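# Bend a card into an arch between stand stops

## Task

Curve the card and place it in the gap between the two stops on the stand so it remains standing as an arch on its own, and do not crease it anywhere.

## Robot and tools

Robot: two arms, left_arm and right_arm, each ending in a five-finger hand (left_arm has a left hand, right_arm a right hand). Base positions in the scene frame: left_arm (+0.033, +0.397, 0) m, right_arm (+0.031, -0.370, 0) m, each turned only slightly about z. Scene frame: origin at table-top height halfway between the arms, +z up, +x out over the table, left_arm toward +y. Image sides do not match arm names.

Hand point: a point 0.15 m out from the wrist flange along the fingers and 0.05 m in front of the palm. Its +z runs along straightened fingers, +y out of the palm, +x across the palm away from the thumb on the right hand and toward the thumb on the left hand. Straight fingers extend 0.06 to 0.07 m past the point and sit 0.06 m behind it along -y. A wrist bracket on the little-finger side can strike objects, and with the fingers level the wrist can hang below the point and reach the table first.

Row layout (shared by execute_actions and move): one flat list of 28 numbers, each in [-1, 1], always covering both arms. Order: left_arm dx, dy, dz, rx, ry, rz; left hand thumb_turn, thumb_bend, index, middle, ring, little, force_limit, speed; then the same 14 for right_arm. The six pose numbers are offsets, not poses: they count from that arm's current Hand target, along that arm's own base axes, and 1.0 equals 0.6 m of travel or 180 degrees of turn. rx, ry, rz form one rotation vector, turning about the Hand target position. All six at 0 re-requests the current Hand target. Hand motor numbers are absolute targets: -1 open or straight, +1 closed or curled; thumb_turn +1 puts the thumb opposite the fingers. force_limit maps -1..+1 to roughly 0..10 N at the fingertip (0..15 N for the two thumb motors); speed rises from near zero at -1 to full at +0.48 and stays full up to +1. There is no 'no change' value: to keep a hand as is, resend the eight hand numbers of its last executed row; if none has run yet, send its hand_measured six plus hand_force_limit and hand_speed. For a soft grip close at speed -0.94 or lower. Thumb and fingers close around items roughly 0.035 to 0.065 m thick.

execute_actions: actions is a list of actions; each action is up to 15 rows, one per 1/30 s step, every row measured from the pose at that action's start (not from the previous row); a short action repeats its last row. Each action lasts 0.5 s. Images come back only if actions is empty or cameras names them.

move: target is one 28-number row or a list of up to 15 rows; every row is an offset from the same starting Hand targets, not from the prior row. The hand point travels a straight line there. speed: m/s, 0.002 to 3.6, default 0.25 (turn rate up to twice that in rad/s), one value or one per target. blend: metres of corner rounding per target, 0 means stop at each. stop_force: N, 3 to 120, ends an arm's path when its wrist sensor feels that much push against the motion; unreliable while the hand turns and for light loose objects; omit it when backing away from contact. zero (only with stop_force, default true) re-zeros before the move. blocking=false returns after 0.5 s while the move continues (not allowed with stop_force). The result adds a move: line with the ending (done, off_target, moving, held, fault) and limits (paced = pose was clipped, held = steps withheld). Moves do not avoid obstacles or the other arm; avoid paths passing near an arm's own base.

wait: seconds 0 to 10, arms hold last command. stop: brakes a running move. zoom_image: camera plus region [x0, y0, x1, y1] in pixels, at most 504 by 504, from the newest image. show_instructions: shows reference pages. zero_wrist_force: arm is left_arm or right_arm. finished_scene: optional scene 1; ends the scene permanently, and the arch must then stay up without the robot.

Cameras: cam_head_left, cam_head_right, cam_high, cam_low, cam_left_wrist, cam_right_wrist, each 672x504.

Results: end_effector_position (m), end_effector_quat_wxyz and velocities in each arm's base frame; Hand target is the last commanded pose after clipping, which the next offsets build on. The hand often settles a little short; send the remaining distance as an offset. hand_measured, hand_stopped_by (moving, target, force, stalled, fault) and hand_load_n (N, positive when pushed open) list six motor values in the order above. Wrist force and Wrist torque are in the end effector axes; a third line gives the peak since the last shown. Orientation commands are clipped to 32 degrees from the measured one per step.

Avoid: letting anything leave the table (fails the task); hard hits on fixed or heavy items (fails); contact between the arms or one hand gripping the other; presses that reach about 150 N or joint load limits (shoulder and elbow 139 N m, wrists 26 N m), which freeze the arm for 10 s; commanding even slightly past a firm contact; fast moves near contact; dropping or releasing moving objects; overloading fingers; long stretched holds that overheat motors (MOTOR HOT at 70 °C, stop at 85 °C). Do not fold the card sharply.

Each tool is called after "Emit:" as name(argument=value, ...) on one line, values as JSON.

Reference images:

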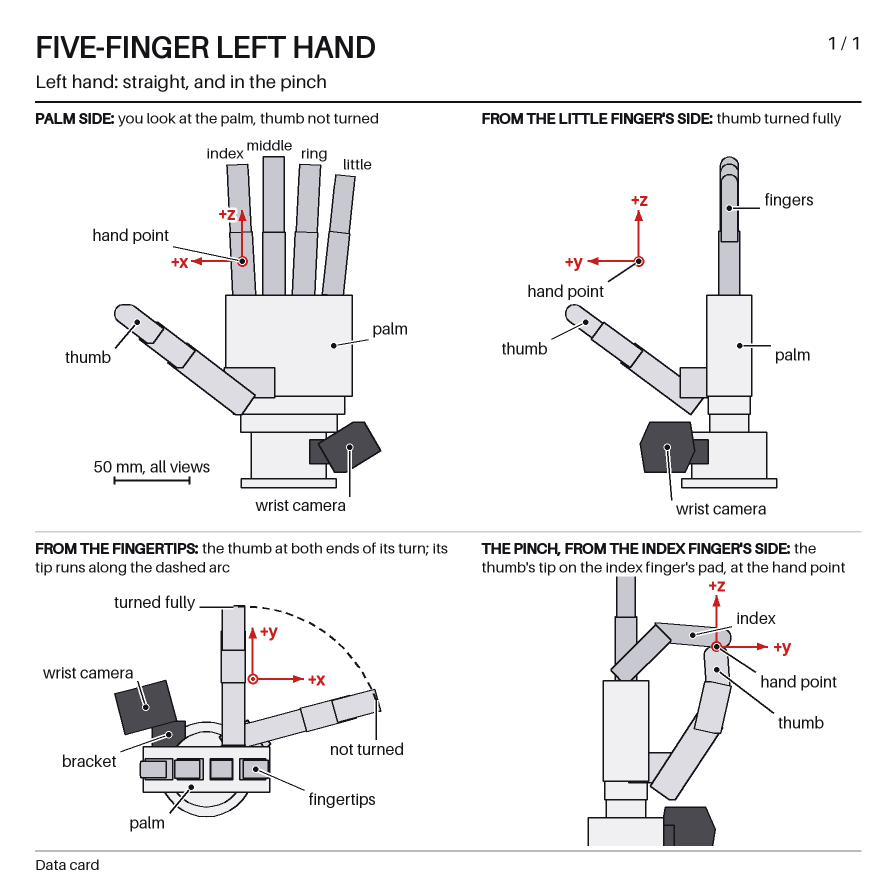

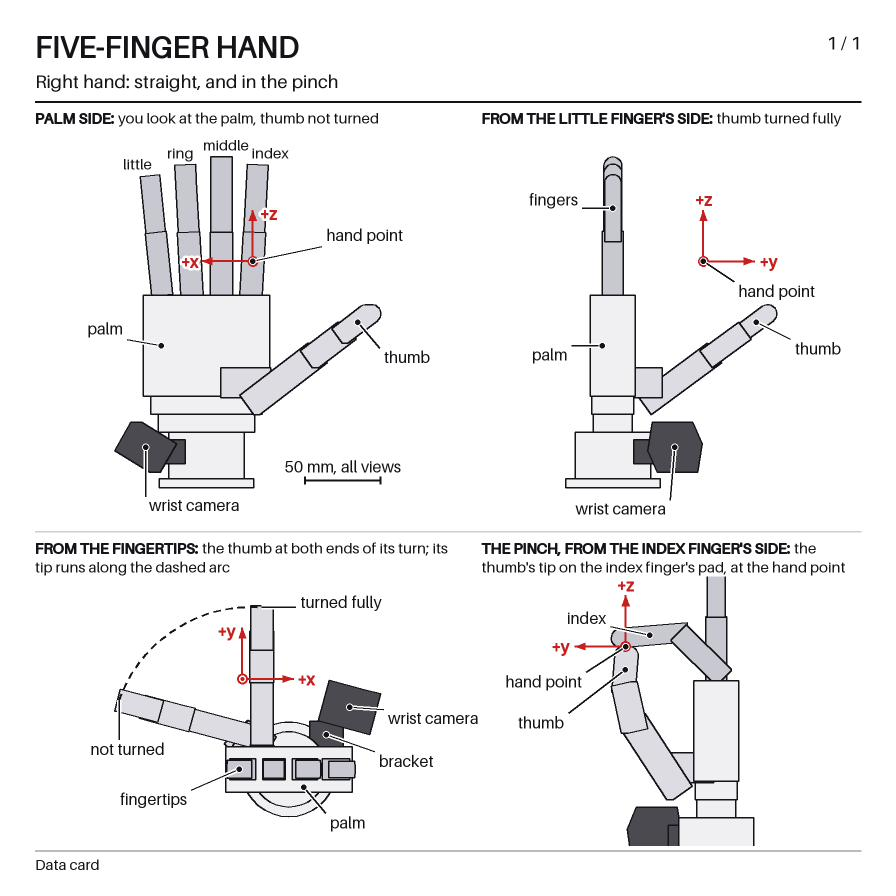

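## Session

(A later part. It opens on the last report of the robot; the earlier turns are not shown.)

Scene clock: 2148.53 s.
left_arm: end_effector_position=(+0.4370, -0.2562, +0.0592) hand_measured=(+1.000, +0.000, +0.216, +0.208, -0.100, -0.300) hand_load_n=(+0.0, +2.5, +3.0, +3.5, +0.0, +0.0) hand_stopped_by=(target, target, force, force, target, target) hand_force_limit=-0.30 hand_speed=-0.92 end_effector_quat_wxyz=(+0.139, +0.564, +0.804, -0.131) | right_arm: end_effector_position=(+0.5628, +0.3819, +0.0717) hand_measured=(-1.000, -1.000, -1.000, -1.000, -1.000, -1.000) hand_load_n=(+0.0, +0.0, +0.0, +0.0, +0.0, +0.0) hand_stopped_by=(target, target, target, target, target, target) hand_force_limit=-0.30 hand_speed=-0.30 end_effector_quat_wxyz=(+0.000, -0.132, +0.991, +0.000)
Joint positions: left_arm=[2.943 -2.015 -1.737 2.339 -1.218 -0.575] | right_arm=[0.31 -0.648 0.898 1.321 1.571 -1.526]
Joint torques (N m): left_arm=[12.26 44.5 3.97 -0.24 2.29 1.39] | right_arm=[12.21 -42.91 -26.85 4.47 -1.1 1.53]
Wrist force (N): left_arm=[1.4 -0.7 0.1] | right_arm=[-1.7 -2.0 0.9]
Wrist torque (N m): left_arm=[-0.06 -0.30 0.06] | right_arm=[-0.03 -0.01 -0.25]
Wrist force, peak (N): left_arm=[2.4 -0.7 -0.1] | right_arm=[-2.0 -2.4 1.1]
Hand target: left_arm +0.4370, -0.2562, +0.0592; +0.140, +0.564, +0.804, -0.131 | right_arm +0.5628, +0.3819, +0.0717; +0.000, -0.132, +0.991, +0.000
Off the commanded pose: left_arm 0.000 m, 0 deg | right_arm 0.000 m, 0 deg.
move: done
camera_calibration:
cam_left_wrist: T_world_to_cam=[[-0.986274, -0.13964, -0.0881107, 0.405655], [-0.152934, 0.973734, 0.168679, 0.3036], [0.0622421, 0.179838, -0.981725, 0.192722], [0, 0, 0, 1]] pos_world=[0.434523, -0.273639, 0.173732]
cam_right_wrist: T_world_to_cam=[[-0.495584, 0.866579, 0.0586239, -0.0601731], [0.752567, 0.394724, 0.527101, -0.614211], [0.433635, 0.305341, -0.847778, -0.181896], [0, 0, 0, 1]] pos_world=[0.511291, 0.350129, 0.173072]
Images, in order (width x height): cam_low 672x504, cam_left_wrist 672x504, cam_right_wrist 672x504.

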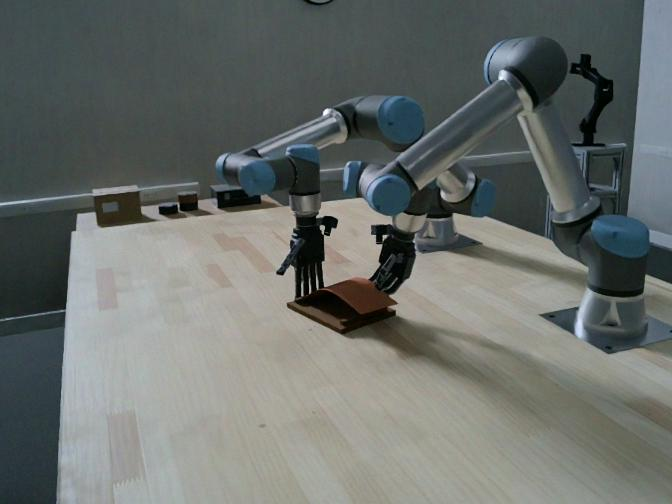

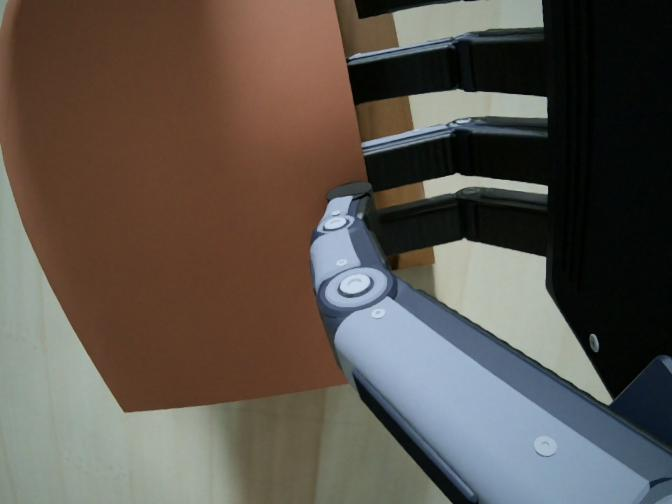

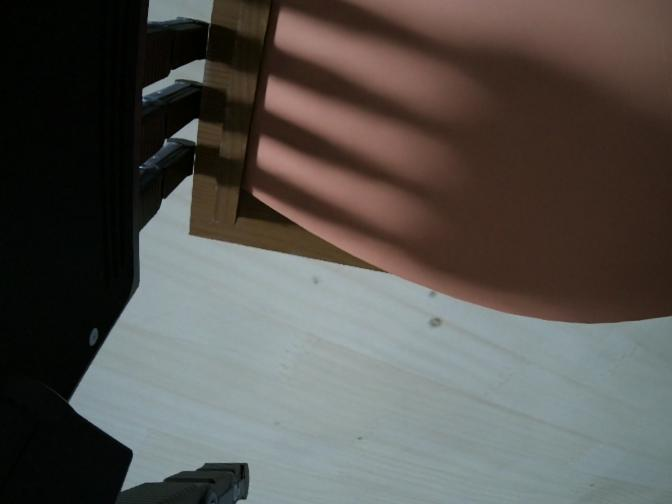

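Emit:
move(target=[[0.0015,-0.0048,-0.0017,-0.0266,-0.0081,0,1,0,0.5,0.5,-0.1,-0.3,-0.3,-0.92,0,0,0,0,0,0,-1,-1,-1,-1,-1,-1,-0.3,-0.3],[0.0051,-0.0167,-0.0008,-0.0691,-0.0210,0,1,0,0.5,0.5,-0.1,-0.3,-0.3,-0.92,0,0,0,0,0,0,-1,-1,-1,-1,-1,-1,-0.3,-0.3]], speed=0.02, cameras=["cam_right_wrist","cam_low","cam_left_wrist"])

Emit:
zoom_image(camera="cam_right_wrist", region=[130, 0, 350, 260])

Emit:
zoom_image(camera="cam_low", region=[270, 250, 430, 340])

Scene clock: 2164.90 s.
left_arm: end_effector_position=(+0.4400, -0.2662, +0.0587) hand_measured=(+1.000, +0.000, +0.216, +0.208, -0.100, -0.300) hand_load_n=(-0.5, +2.5, +2.5, +4.5, +0.0, +0.0) hand_stopped_by=(target, target, force, force, target, target) hand_force_limit=-0.30 hand_speed=-0.92 end_effector_quat_wxyz=(+0.226, +0.549, +0.780, -0.199) | right_arm: end_effector_position=(+0.5628, +0.3819, +0.0717) hand_measured=(-1.000, -1.000, -1.000, -1.000, -1.000, -1.000) hand_load_n=(+0.0, +0.0, +0.0, +0.0, -0.5, +0.0) hand_stopped_by=(target, target, target, target, target, target) hand_force_limit=-0.30 hand_speed=-0.30 end_effector_quat_wxyz=(+0.000, -0.132, +0.991, +0.000)
Joint positions: left_arm=[3.043 -1.971 -1.85 2.477 -0.998 -0.509] | right_arm=[0.31 -0.648 0.898 1.321 1.571 -1.526]
Joint torques (N m): left_arm=[11.47 41.95 3.07 -0.37 2.5 1.45] | right_arm=[12.05 -43.22 -27 4.48 -1.15 1.43]
Wrist force (N): left_arm=[1.0 -0.5 -0.4] | right_arm=[-1.8 -2.4 1.0]
Wrist torque (N m): left_arm=[-0.02 -0.19 0.00] | right_arm=[-0.08 0.01 -0.27]
Wrist force, peak (N): left_arm=[1.9 -0.7 0.0] | right_arm=[-2.1 -2.5 1.0]
Hand target: left_arm +0.4400, -0.2662, +0.0587; +0.226, +0.549, +0.780, -0.199 | right_arm +0.5628, +0.3819, +0.0717; +0.000, -0.132, +0.991, +0.000
Off the commanded pose: left_arm 0.000 m, 0 deg | right_arm 0.000 m, 0 deg.
move: done
camera_calibration:
cam_left_wrist: T_world_to_cam=[[-0.979361, -0.162345, -0.120397, 0.40005], [-0.156678, 0.986106, -0.055195, 0.332027], [0.127685, -0.0351923, -0.99119, 0.10839], [0, 0, 0, 1]] pos_world=[0.429975, -0.258653, 0.173926]
cam_right_wrist: T_world_to_cam=[[-0.495584, 0.866579, 0.0586239, -0.0601731], [0.752567, 0.394724, 0.527101, -0.614211], [0.433635, 0.305341, -0.847778, -0.181896], [0, 0, 0, 1]] pos_world=[0.511291, 0.350129, 0.173072]
Images, in order (width x height): cam_low 672x504, cam_left_wrist 672x504, cam_right_wrist 672x504.

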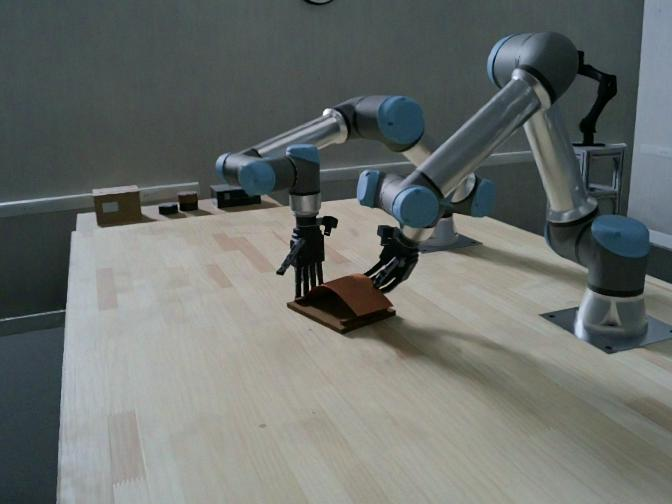

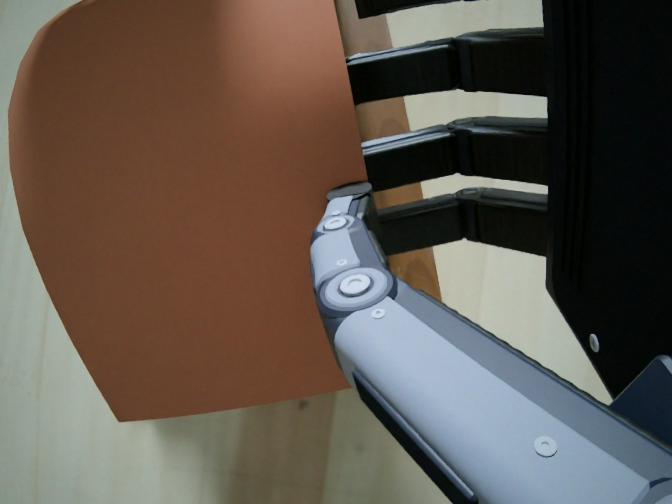

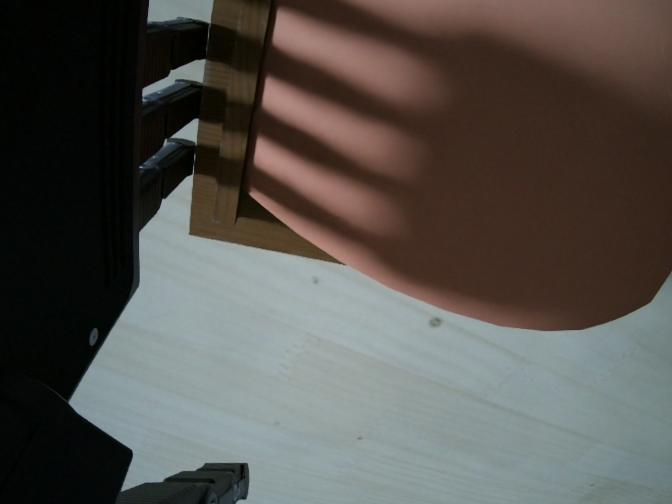

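Scaled by 1.938 from the camera's 672x504 image, which has a finer 960x720 frame.

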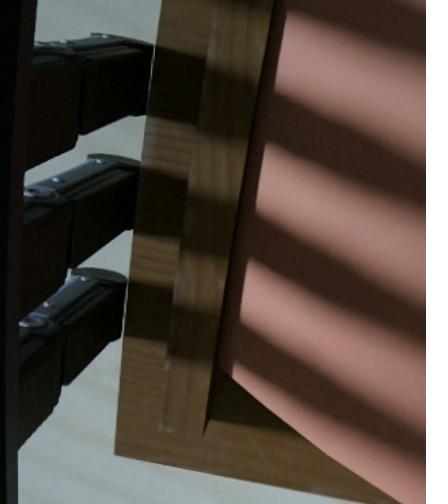

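Scaled by 3.150.

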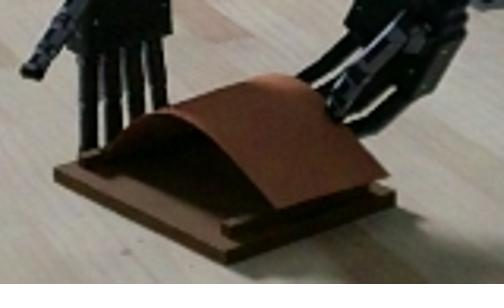

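Emit:
move(target=[0.0036,-0.0120,0,-0.0372,-0.0113,0,1,0,0.5,0.5,-0.1,-0.3,-0.3,-0.92,0,0,0,0,0,0,-1,-1,-1,-1,-1,-1,-0.3,-0.3], speed=0.02, cameras=["cam_right_wrist","cam_low","cam_left_wrist"])

Emit:
zoom_image(camera="cam_right_wrist", region=[130, 0, 350, 260])

Emit:
zoom_image(camera="cam_low", region=[270, 250, 430, 340])

Scene clock: 2177.17 s.
left_arm: end_effector_position=(+0.4422, -0.2734, +0.0587) hand_measured=(+1.000, +0.000, +0.216, +0.208, -0.100, -0.300) hand_load_n=(+0.0, +2.0, +2.5, +4.5, +0.0, +0.0) hand_stopped_by=(target, target, force, force, target, target) hand_force_limit=-0.30 hand_speed=-0.92 end_effector_quat_wxyz=(+0.272, +0.538, +0.763, -0.234) | right_arm: end_effector_position=(+0.5628, +0.3819, +0.0717) hand_measured=(-1.000, -1.000, -1.000, -1.000, -1.000, -1.000) hand_load_n=(+0.5, +0.0, +0.0, +0.5, +0.0, +0.0) hand_stopped_by=(target, target, target, target, target, target) hand_force_limit=-0.30 hand_speed=-0.30 end_effector_quat_wxyz=(+0.000, -0.132, +0.991, +0.000)
Joint positions: left_arm=[3.092 -1.965 -1.903 2.553 -0.875 -0.484] | right_arm=[0.31 -0.648 0.898 1.321 1.571 -1.526]
Joint torques (N m): left_arm=[12.2 41.17 2.55 -0.49 2.8 1.5] | right_arm=[12.4 -43.63 -26.29 4.44 -1.25 1.25]
Wrist force (N): left_arm=[0.6 -0.7 0.0] | right_arm=[-1.9 -2.3 0.9]
Wrist torque (N m): left_arm=[-0.10 -0.10 -0.05] | right_arm=[-0.07 0.02 -0.27]
Wrist force, peak (N): left_arm=[1.4 -0.9 -0.1] | right_arm=[-2.0 -2.5 1.0]
Hand target: left_arm +0.4422, -0.2734, +0.0587; +0.272, +0.538, +0.763, -0.234 | right_arm +0.5628, +0.3819, +0.0717; +0.000, -0.132, +0.991, +0.000
Off the commanded pose: left_arm 0.000 m, 0 deg | right_arm 0.000 m, 0 deg.
move: done
camera_calibration:
cam_left_wrist: T_world_to_cam=[[-0.974821, -0.177295, -0.135244, 0.395782], [-0.152582, 0.972628, -0.175252, 0.340991], [0.162614, -0.150204, -0.97519, 0.0599838], [0, 0, 0, 1]] pos_world=[0.428091, -0.252478, 0.171782]
cam_right_wrist: T_world_to_cam=[[-0.495584, 0.866579, 0.0586239, -0.0601731], [0.752567, 0.394724, 0.527101, -0.614211], [0.433635, 0.305341, -0.847778, -0.181896], [0, 0, 0, 1]] pos_world=[0.511291, 0.350129, 0.173072]
Images, in order (width x height): cam_low 672x504, cam_left_wrist 672x504, cam_right_wrist 672x504.

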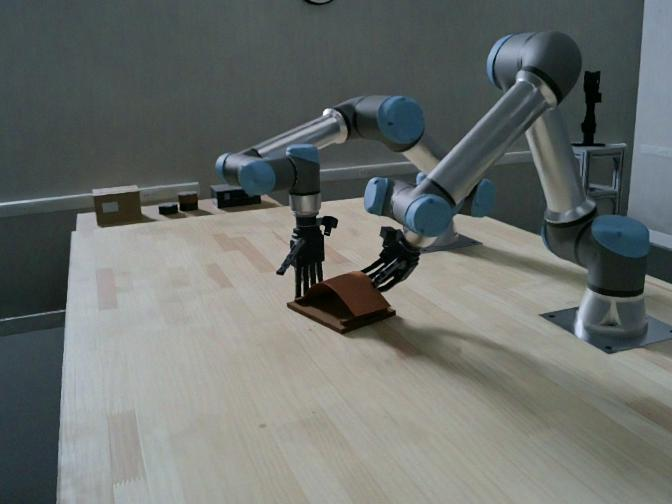

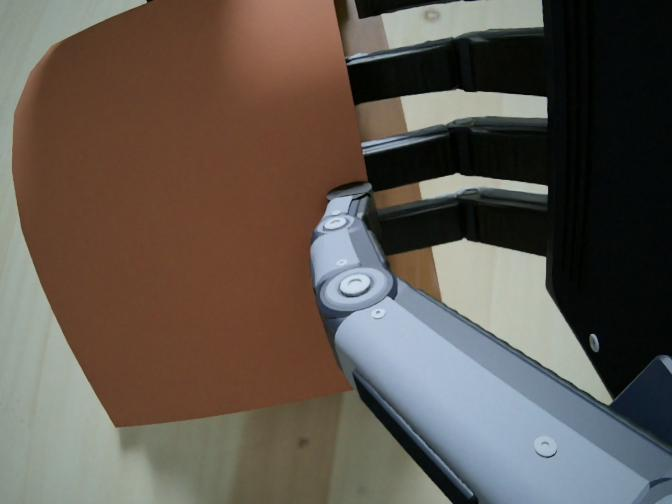

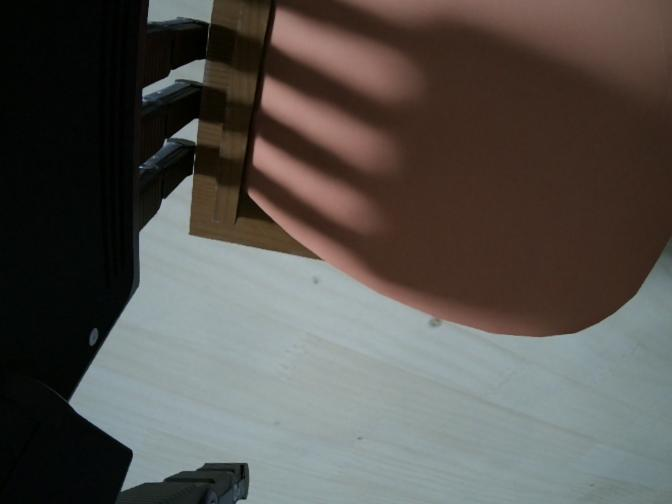

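Scaled by 1.938 from the camera's 672x504 image, which has a finer 960x720 frame.

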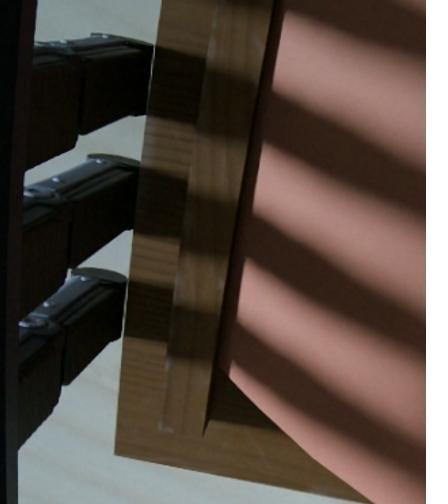

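Scaled by 3.150.

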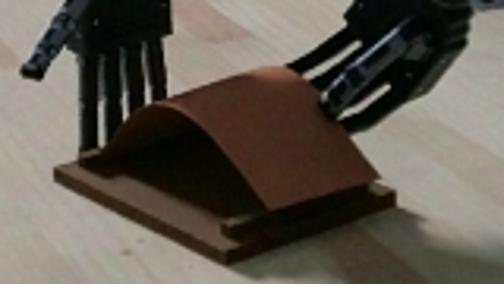

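Emit:
zoom_image(camera="cam_left_wrist", region=[330, 120, 480, 340])

Emit:
zoom_image(camera="cam_low", region=[330, 290, 410, 340])

Scaled by 2.291 from the camera's 672x504 image, which has a finer 960x720 frame.

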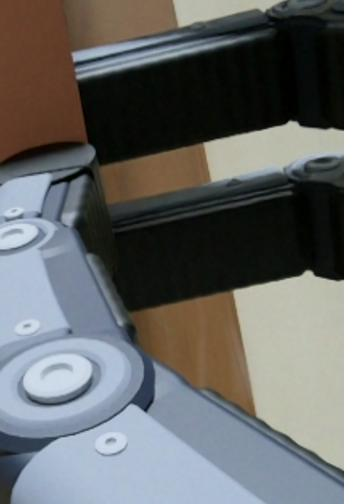

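Scaled by 6.300.

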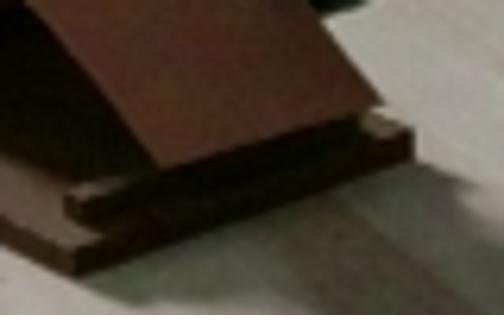

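Emit:
move(target=[0.0044,-0.0144,0.0058,-0.0266,-0.0081,0,1,0,0.5,0.5,-0.1,-0.3,-0.3,-0.92,0,0,0,0,0,0,-1,-1,-1,-1,-1,-1,-0.3,-0.3], speed=0.02, cameras=["cam_right_wrist","cam_low","cam_left_wrist","cam_high"])

Emit:
zoom_image(camera="cam_right_wrist", region=[130, 0, 350, 260])

Emit:
zoom_image(camera="cam_low", region=[270, 250, 430, 340])

Scene clock: 2208.73 s.
left_arm: end_effector_position=(+0.4448, -0.2821, +0.0622) hand_measured=(+1.000, +0.000, +0.216, +0.208, -0.100, -0.300) hand_load_n=(+0.0, +2.0, +2.5, +4.5, +0.0, +0.0) hand_stopped_by=(target, target, force, force, target, target) hand_force_limit=-0.30 hand_speed=-0.92 end_effector_quat_wxyz=(+0.304, +0.530, +0.749, -0.259) | right_arm: end_effector_position=(+0.5628, +0.3819, +0.0717) hand_measured=(-1.000, -1.000, -1.000, -1.000, -1.000, -1.000) hand_load_n=(+0.0, +0.0, +0.5, +0.5, +0.0, +0.0) hand_stopped_by=(target, target, target, target, target, target) hand_force_limit=-0.30 hand_speed=-0.30 end_effector_quat_wxyz=(+0.000, -0.132, +0.991, +0.000)
Joint positions: left_arm=[3.115 -1.965 -1.928 2.606 -0.79 -0.483] | right_arm=[0.31 -0.648 0.898 1.321 1.571 -1.526]
Joint torques (N m): left_arm=[11.19 15.27 1.84 -0.22 3.06 -1.34] | right_arm=[12.01 -44.7 -25.96 4.48 -1.19 1.09]
Wrist force (N): left_arm=[0.4 -0.9 -0.3] | right_arm=[-1.8 -2.3 0.9]
Wrist torque (N m): left_arm=[-0.11 -0.03 -0.01] | right_arm=[-0.07 0.01 -0.27]
Wrist force, peak (N): left_arm=[1.0 -1.1 -0.2] | right_arm=[-2.0 -2.3 1.1]
Hand target: left_arm +0.4448, -0.2821, +0.0622; +0.304, +0.530, +0.749, -0.259 | right_arm +0.5628, +0.3819, +0.0717; +0.000, -0.132, +0.991, +0.000
Off the commanded pose: left_arm 0.000 m, 0 deg | right_arm 0.000 m, 0 deg.
move: done
camera_calibration:
cam_left_wrist: T_world_to_cam=[[-0.971268, -0.188981, -0.144655, 0.392953], [-0.147036, 0.954443, -0.259652, 0.348082], [0.187134, -0.230922, -0.954807, 0.0267885], [0, 0, 0, 1]] pos_world=[0.427831, -0.251778, 0.172801]
cam_right_wrist: T_world_to_cam=[[-0.495584, 0.866579, 0.0586239, -0.0601731], [0.752567, 0.394724, 0.527101, -0.614211], [0.433635, 0.305341, -0.847778, -0.181896], [0, 0, 0, 1]] pos_world=[0.511291, 0.350129, 0.173072]
Images, in order (width x height): cam_high 672x504, cam_low 672x504, cam_left_wrist 672x504, cam_right_wrist 672x504.

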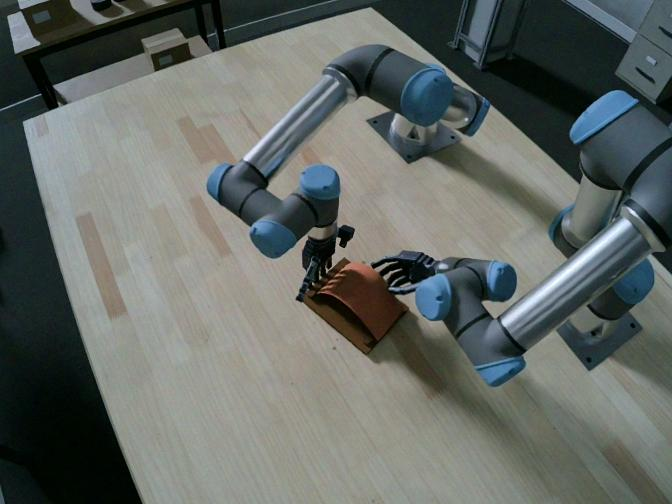

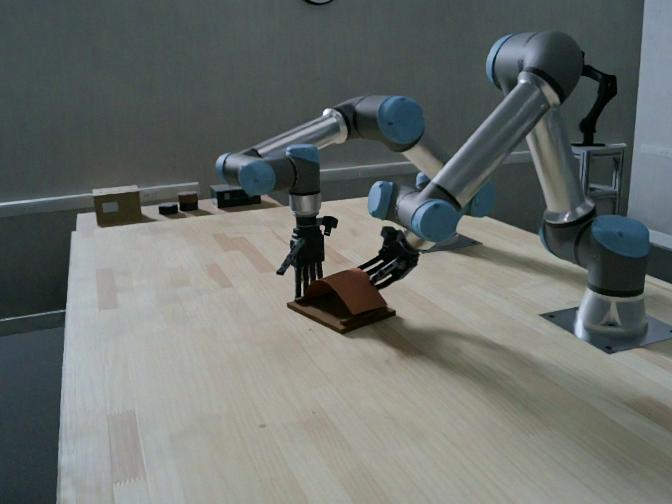

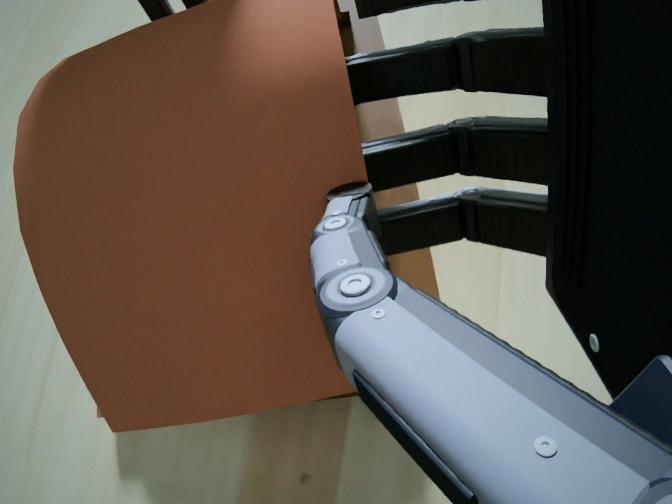

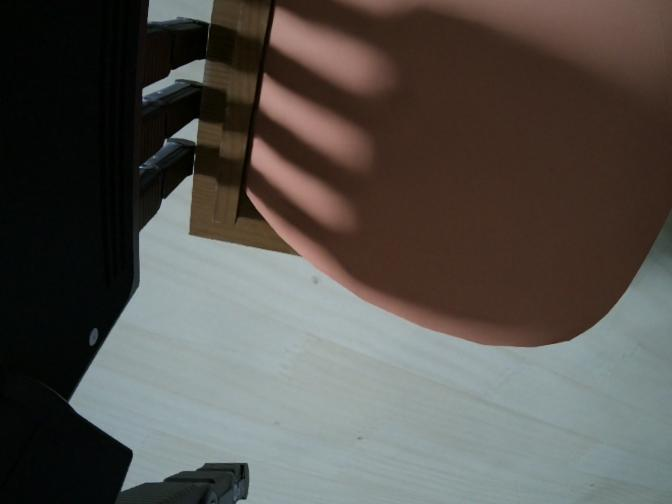

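Scaled by 1.938 from the camera's 672x504 image, which has a finer 960x720 frame.

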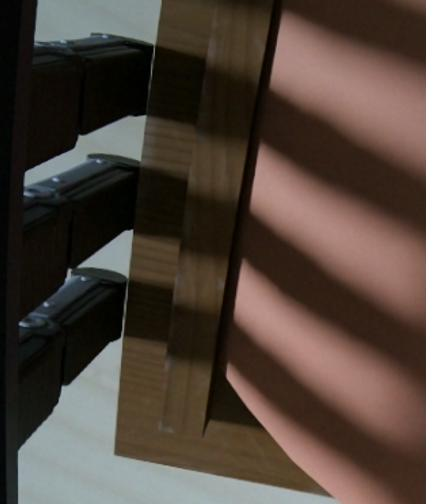

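Scaled by 3.150.

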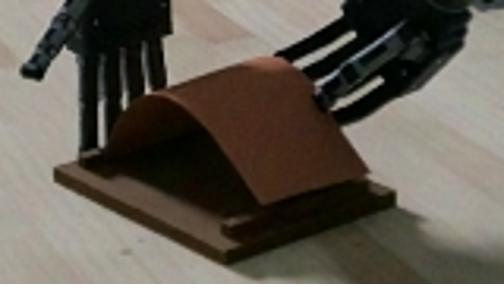

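Emit:
zoom_image(camera="cam_left_wrist", region=[70, 340, 370, 504])

Emit:
zoom_image(camera="cam_low", region=[330, 290, 410, 340])

Scaled by 1.680 from the camera's 672x504 image, which has a finer 960x720 frame.

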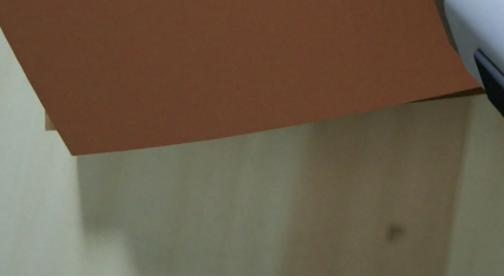

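Scaled by 6.300.

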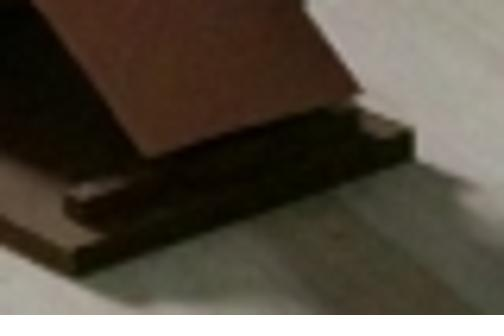

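Emit:
zoom_image(camera="cam_high", region=[270, 220, 450, 370])

Scaled by 2.800.

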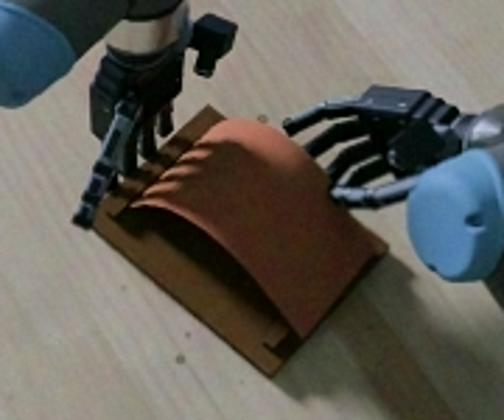

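Emit:
move(target=[0.0079,-0.0116,0.005,-0.0372,-0.0113,-0.0139,1,0,0.5,0.5,-0.1,-0.3,-0.3,-0.92,0,0,0,0,0,0,-1,-1,-1,-1,-1,-1,-0.3,-0.3], speed=0.02, cameras=["cam_right_wrist","cam_low","cam_left_wrist","cam_high"])

Emit:
zoom_image(camera="cam_right_wrist", region=[130, 0, 350, 260])

Emit:
zoom_image(camera="cam_high", region=[270, 220, 450, 370])

Emit:
zoom_image(camera="cam_low", region=[270, 250, 430, 340])

Scene clock: 2330.33 s.
left_arm: end_effector_position=(+0.4496, -0.2890, +0.0652) hand_measured=(+1.000, +0.000, +0.216, +0.208, -0.100, -0.300) hand_load_n=(+0.0, +2.0, +2.5, +5.0, +0.0, +0.0) hand_stopped_by=(target, target, force, force, target, target) hand_force_limit=-0.30 hand_speed=-0.92 end_effector_quat_wxyz=(+0.341, +0.532, +0.715, -0.299) | right_arm: end_effector_position=(+0.5628, +0.3819, +0.0717) hand_measured=(-1.000, -1.000, -1.000, -1.000, -1.000, -1.000) hand_load_n=(+0.0, +0.0, +0.0, +0.0, +0.0, +0.0) hand_stopped_by=(target, target, target, target, target, target) hand_force_limit=-0.30 hand_speed=-0.30 end_effector_quat_wxyz=(+0.000, -0.132, +0.991, +0.000)
Joint positions: left_arm=[3.169 -2.001 -1.948 2.625 -0.651 -0.387] | right_arm=[0.31 -0.648 0.898 1.321 1.571 -1.526]
Joint torques (N m): left_arm=[10.79 16.05 0.63 -0.41 3.1 1.49] | right_arm=[11.96 -45.26 -25.22 4.3 -1.2 1.02]
Wrist force (N): left_arm=[0.6 -0.9 -0.1] | right_arm=[-1.9 -2.3 0.9]
Wrist torque (N m): left_arm=[-0.14 -0.04 -0.06] | right_arm=[-0.06 0.03 -0.27]
Wrist force, peak (N): left_arm=[0.8 -1.1 0.1] | right_arm=[-2.0 -2.4 1.0]
Hand target: left_arm +0.4496, -0.2890, +0.0652; +0.341, +0.532, +0.715, -0.299 | right_arm +0.5628, +0.3819, +0.0717; +0.000, -0.132, +0.991, +0.000
Off the commanded pose: left_arm 0.000 m, 0 deg | right_arm 0.000 m, 0 deg.
move: done
camera_calibration:
cam_left_wrist: T_world_to_cam=[[-0.973586, -0.164294, -0.15855, 0.405761], [-0.0948149, 0.922633, -0.373842, 0.33099], [0.207703, -0.348935, -0.91384, -0.0189035], [0, 0, 0, 1]] pos_world=[0.430352, -0.245314, 0.170796]
cam_right_wrist: T_world_to_cam=[[-0.495584, 0.866579, 0.0586239, -0.0601731], [0.752567, 0.394724, 0.527101, -0.614211], [0.433635, 0.305341, -0.847778, -0.181896], [0, 0, 0, 1]] pos_world=[0.511291, 0.350129, 0.173072]
Images, in order (width x height): cam_high 672x504, cam_low 672x504, cam_left_wrist 672x504, cam_right_wrist 672x504.

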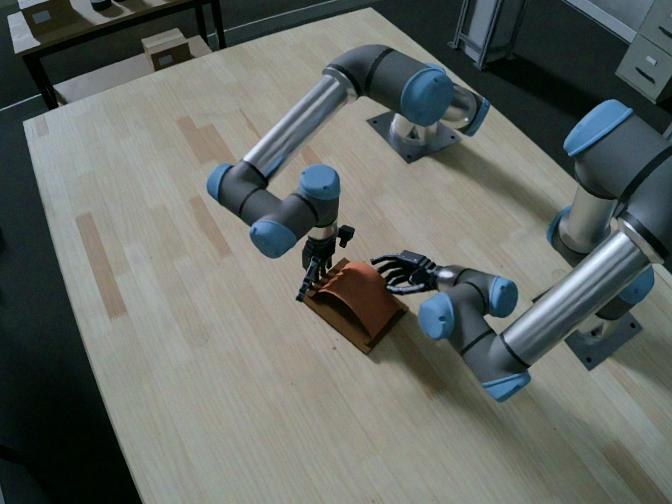

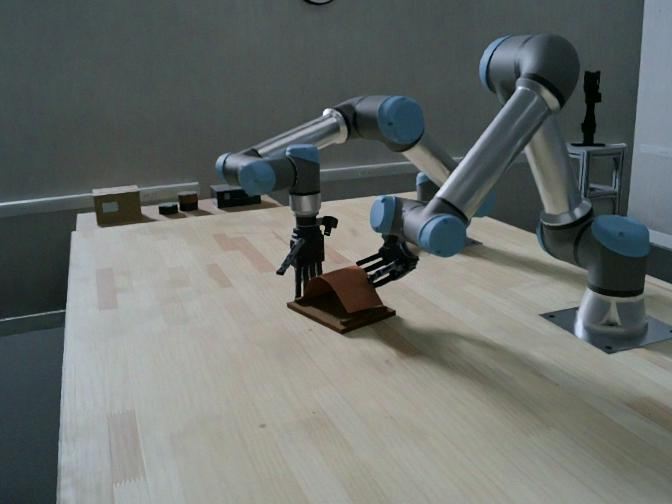

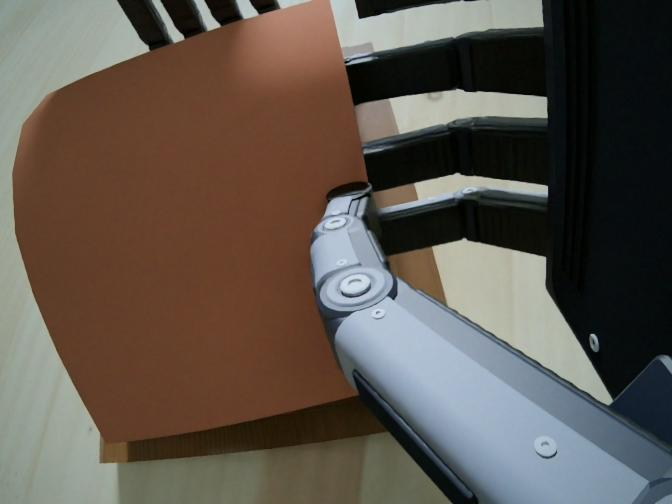

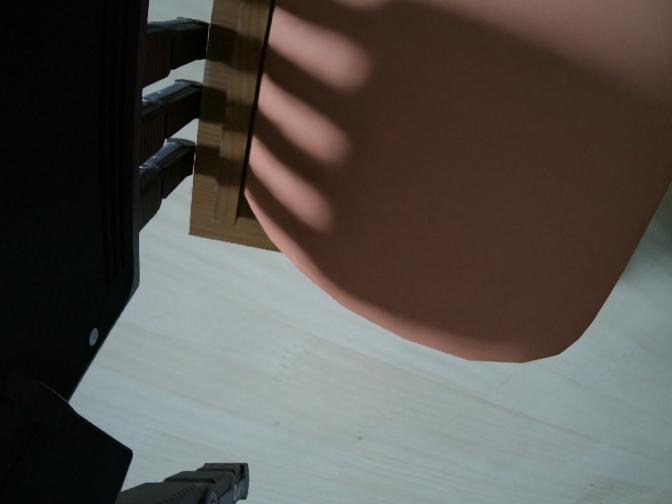

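Scaled by 1.938 from the camera's 672x504 image, which has a finer 960x720 frame.

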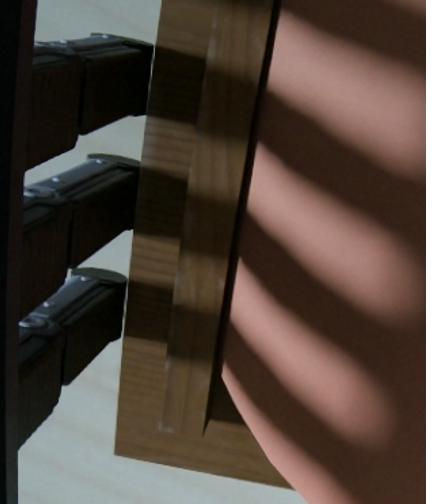

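Scaled by 2.800.

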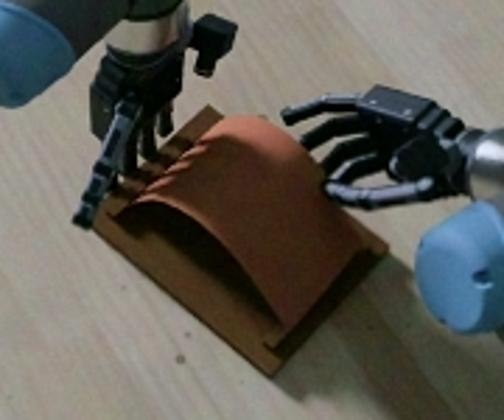

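Scaled by 3.150.

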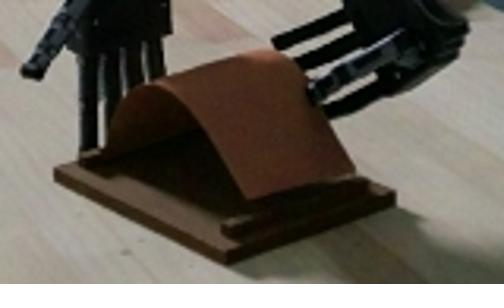

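Emit:
zoom_image(camera="cam_left_wrist", region=[80, 370, 400, 490])

Emit:
zoom_image(camera="cam_high", region=[350, 290, 420, 360])

Scaled by 1.575 from the camera's 672x504 image, which has a finer 960x720 frame.

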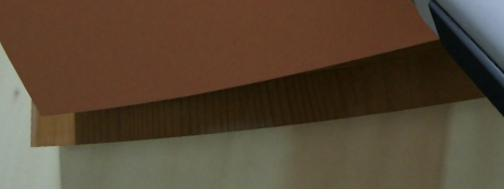

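Scaled by 7.200.

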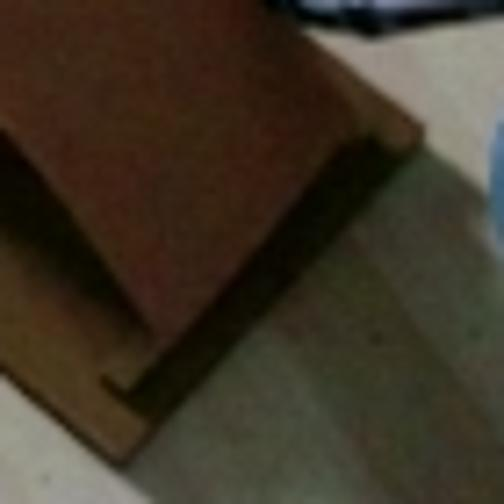

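Emit:
move(target=[0.0034,-0.0112,0.0017,-0.0319,-0.0097,0,1,0,0.5,0.5,-0.1,-0.3,-0.3,-0.92,0,0,0,0,0,0,-1,-1,-1,-1,-1,-1,-0.3,-0.3], speed=0.02, cameras=["cam_right_wrist","cam_low","cam_left_wrist","cam_high"])

Emit:
zoom_image(camera="cam_right_wrist", region=[130, 0, 350, 260])

Emit:
zoom_image(camera="cam_high", region=[350, 290, 420, 360])

Emit:
zoom_image(camera="cam_left_wrist", region=[80, 370, 400, 504])

Emit:
zoom_image(camera="cam_low", region=[330, 290, 410, 340])

Scene clock: 2422.00 s.
left_arm: end_effector_position=(+0.4516, -0.2958, +0.0662) hand_measured=(+1.000, +0.000, +0.216, +0.208, -0.100, -0.300) hand_load_n=(+0.0, +2.0, +2.5, +5.5, +0.0, +0.0) hand_stopped_by=(target, target, force, force, target, target) hand_force_limit=-0.30 hand_speed=-0.92 end_effector_quat_wxyz=(+0.378, +0.518, +0.694, -0.327) | right_arm: end_effector_position=(+0.5628, +0.3819, +0.0717) hand_measured=(-1.000, -1.000, -1.000, -1.000, -1.000, -1.000) hand_load_n=(+0.0, +0.0, +0.0, +0.0, +0.0, +0.0) hand_stopped_by=(target, target, target, target, target, target) hand_force_limit=-0.30 hand_speed=-0.30 end_effector_quat_wxyz=(+0.000, -0.132, +0.991, +0.000)
Joint positions: left_arm=[3.198 -2.021 -1.979 2.7 -0.546 -0.384] | right_arm=[0.31 -0.648 0.898 1.321 1.571 -1.526]
Joint torques (N m): left_arm=[11.3 15.63 0 -0.39 3.13 -1.3] | right_arm=[12.09 -45.23 -24.97 4.25 -1.17 0.92]
Wrist force (N): left_arm=[0.7 -0.6 0.2] | right_arm=[-2.0 -2.2 0.9]
Wrist torque (N m): left_arm=[-0.12 -0.02 -0.04] | right_arm=[-0.05 0.03 -0.27]
Wrist force, peak (N): left_arm=[0.9 -0.9 -0.1] | right_arm=[-2.0 -2.5 0.9]
Hand target: left_arm +0.4516, -0.2958, +0.0662; +0.379, +0.518, +0.694, -0.327 | right_arm +0.5628, +0.3819, +0.0717; +0.000, -0.132, +0.991, +0.000
Off the commanded pose: left_arm 0.000 m, 0 deg | right_arm 0.000 m, 0 deg.
move: done
camera_calibration:
cam_left_wrist: T_world_to_cam=[[-0.968575, -0.180723, -0.170887, 0.400525], [-0.0819069, 0.880492, -0.466932, 0.325589], [0.23485, -0.438262, -0.867624, -0.0624774], [0, 0, 0, 1]] pos_world=[0.429279, -0.241675, 0.166265]
cam_right_wrist: T_world_to_cam=[[-0.495584, 0.866579, 0.0586239, -0.0601731], [0.752567, 0.394724, 0.527101, -0.614211], [0.433635, 0.305341, -0.847778, -0.181896], [0, 0, 0, 1]] pos_world=[0.511291, 0.350129, 0.173072]
Images, in order (width x height): cam_high 672x504, cam_low 672x504, cam_left_wrist 672x504, cam_right_wrist 672x504.

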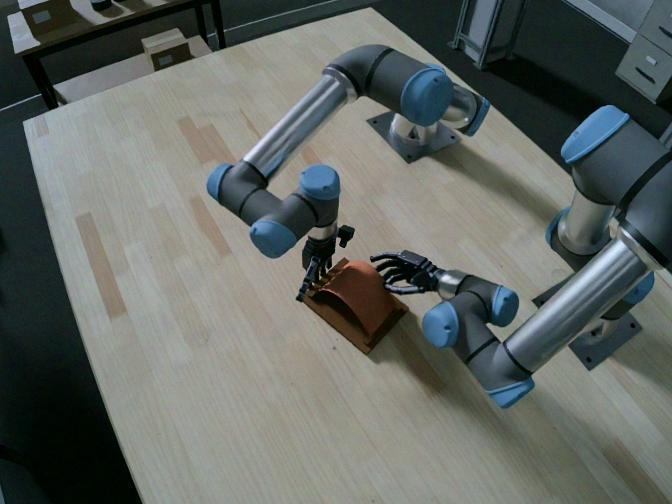

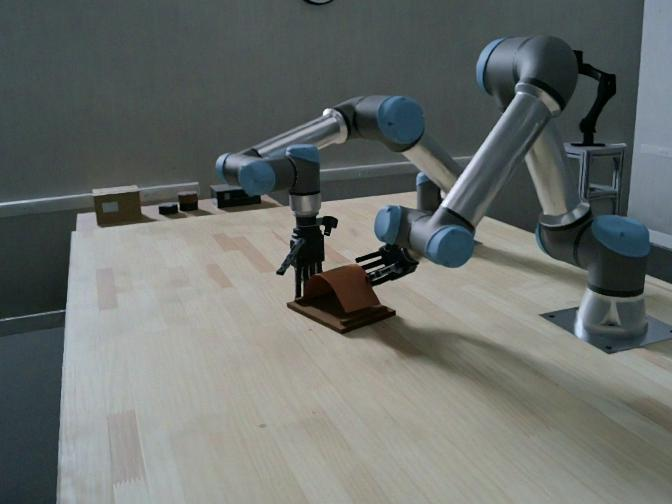

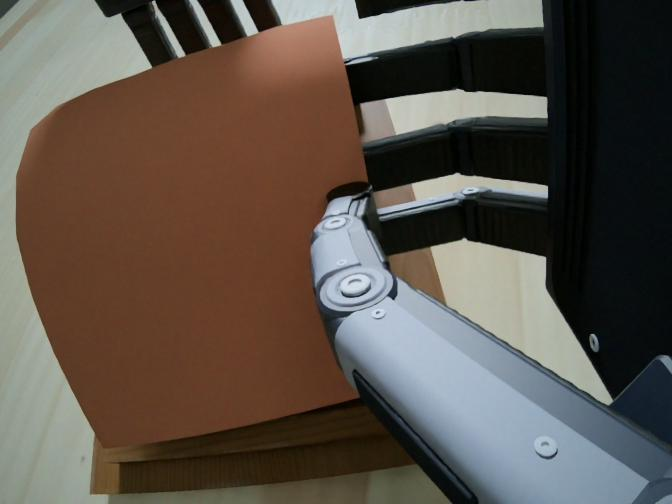

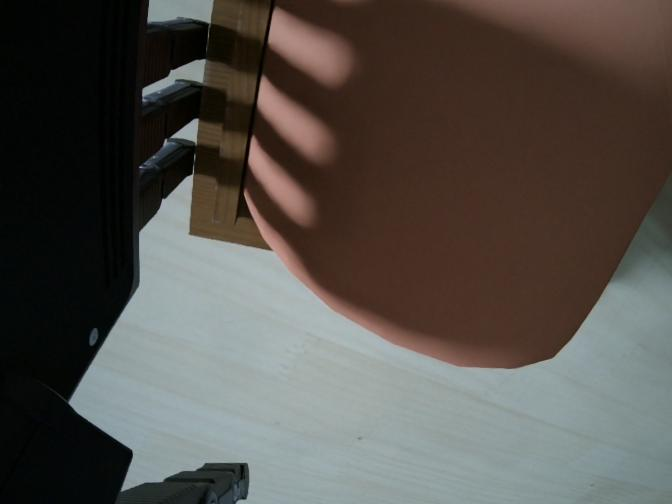

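Scaled by 1.938 from the camera's 672x504 image, which has a finer 960x720 frame.

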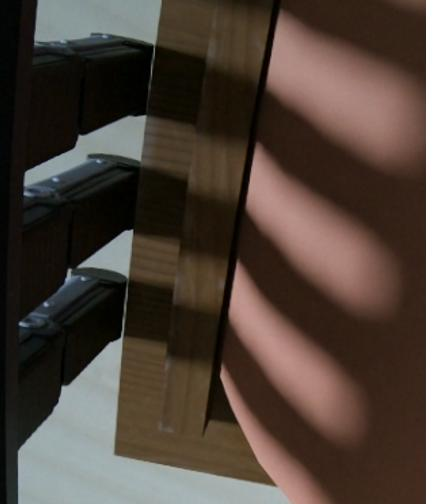

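Scaled by 7.200.

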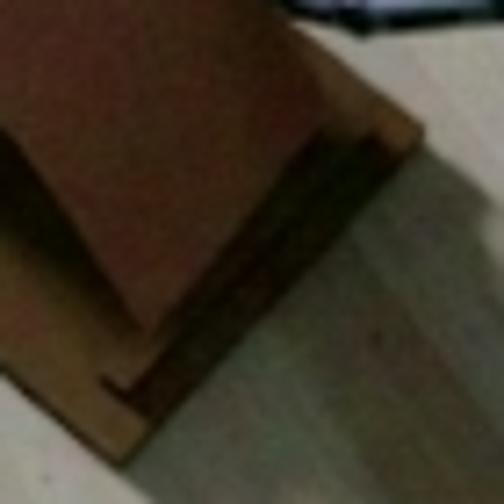

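Scaled by 1.575 from the camera's 672x504 image, which has a finer 960x720 frame.

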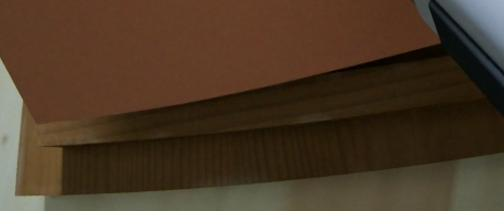

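Scaled by 6.300.

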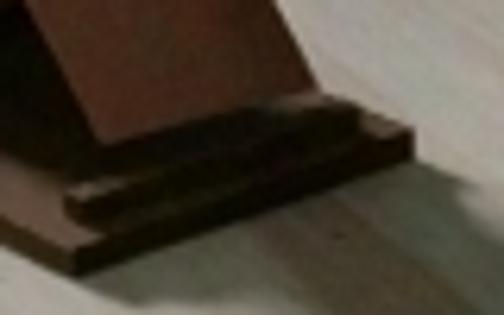

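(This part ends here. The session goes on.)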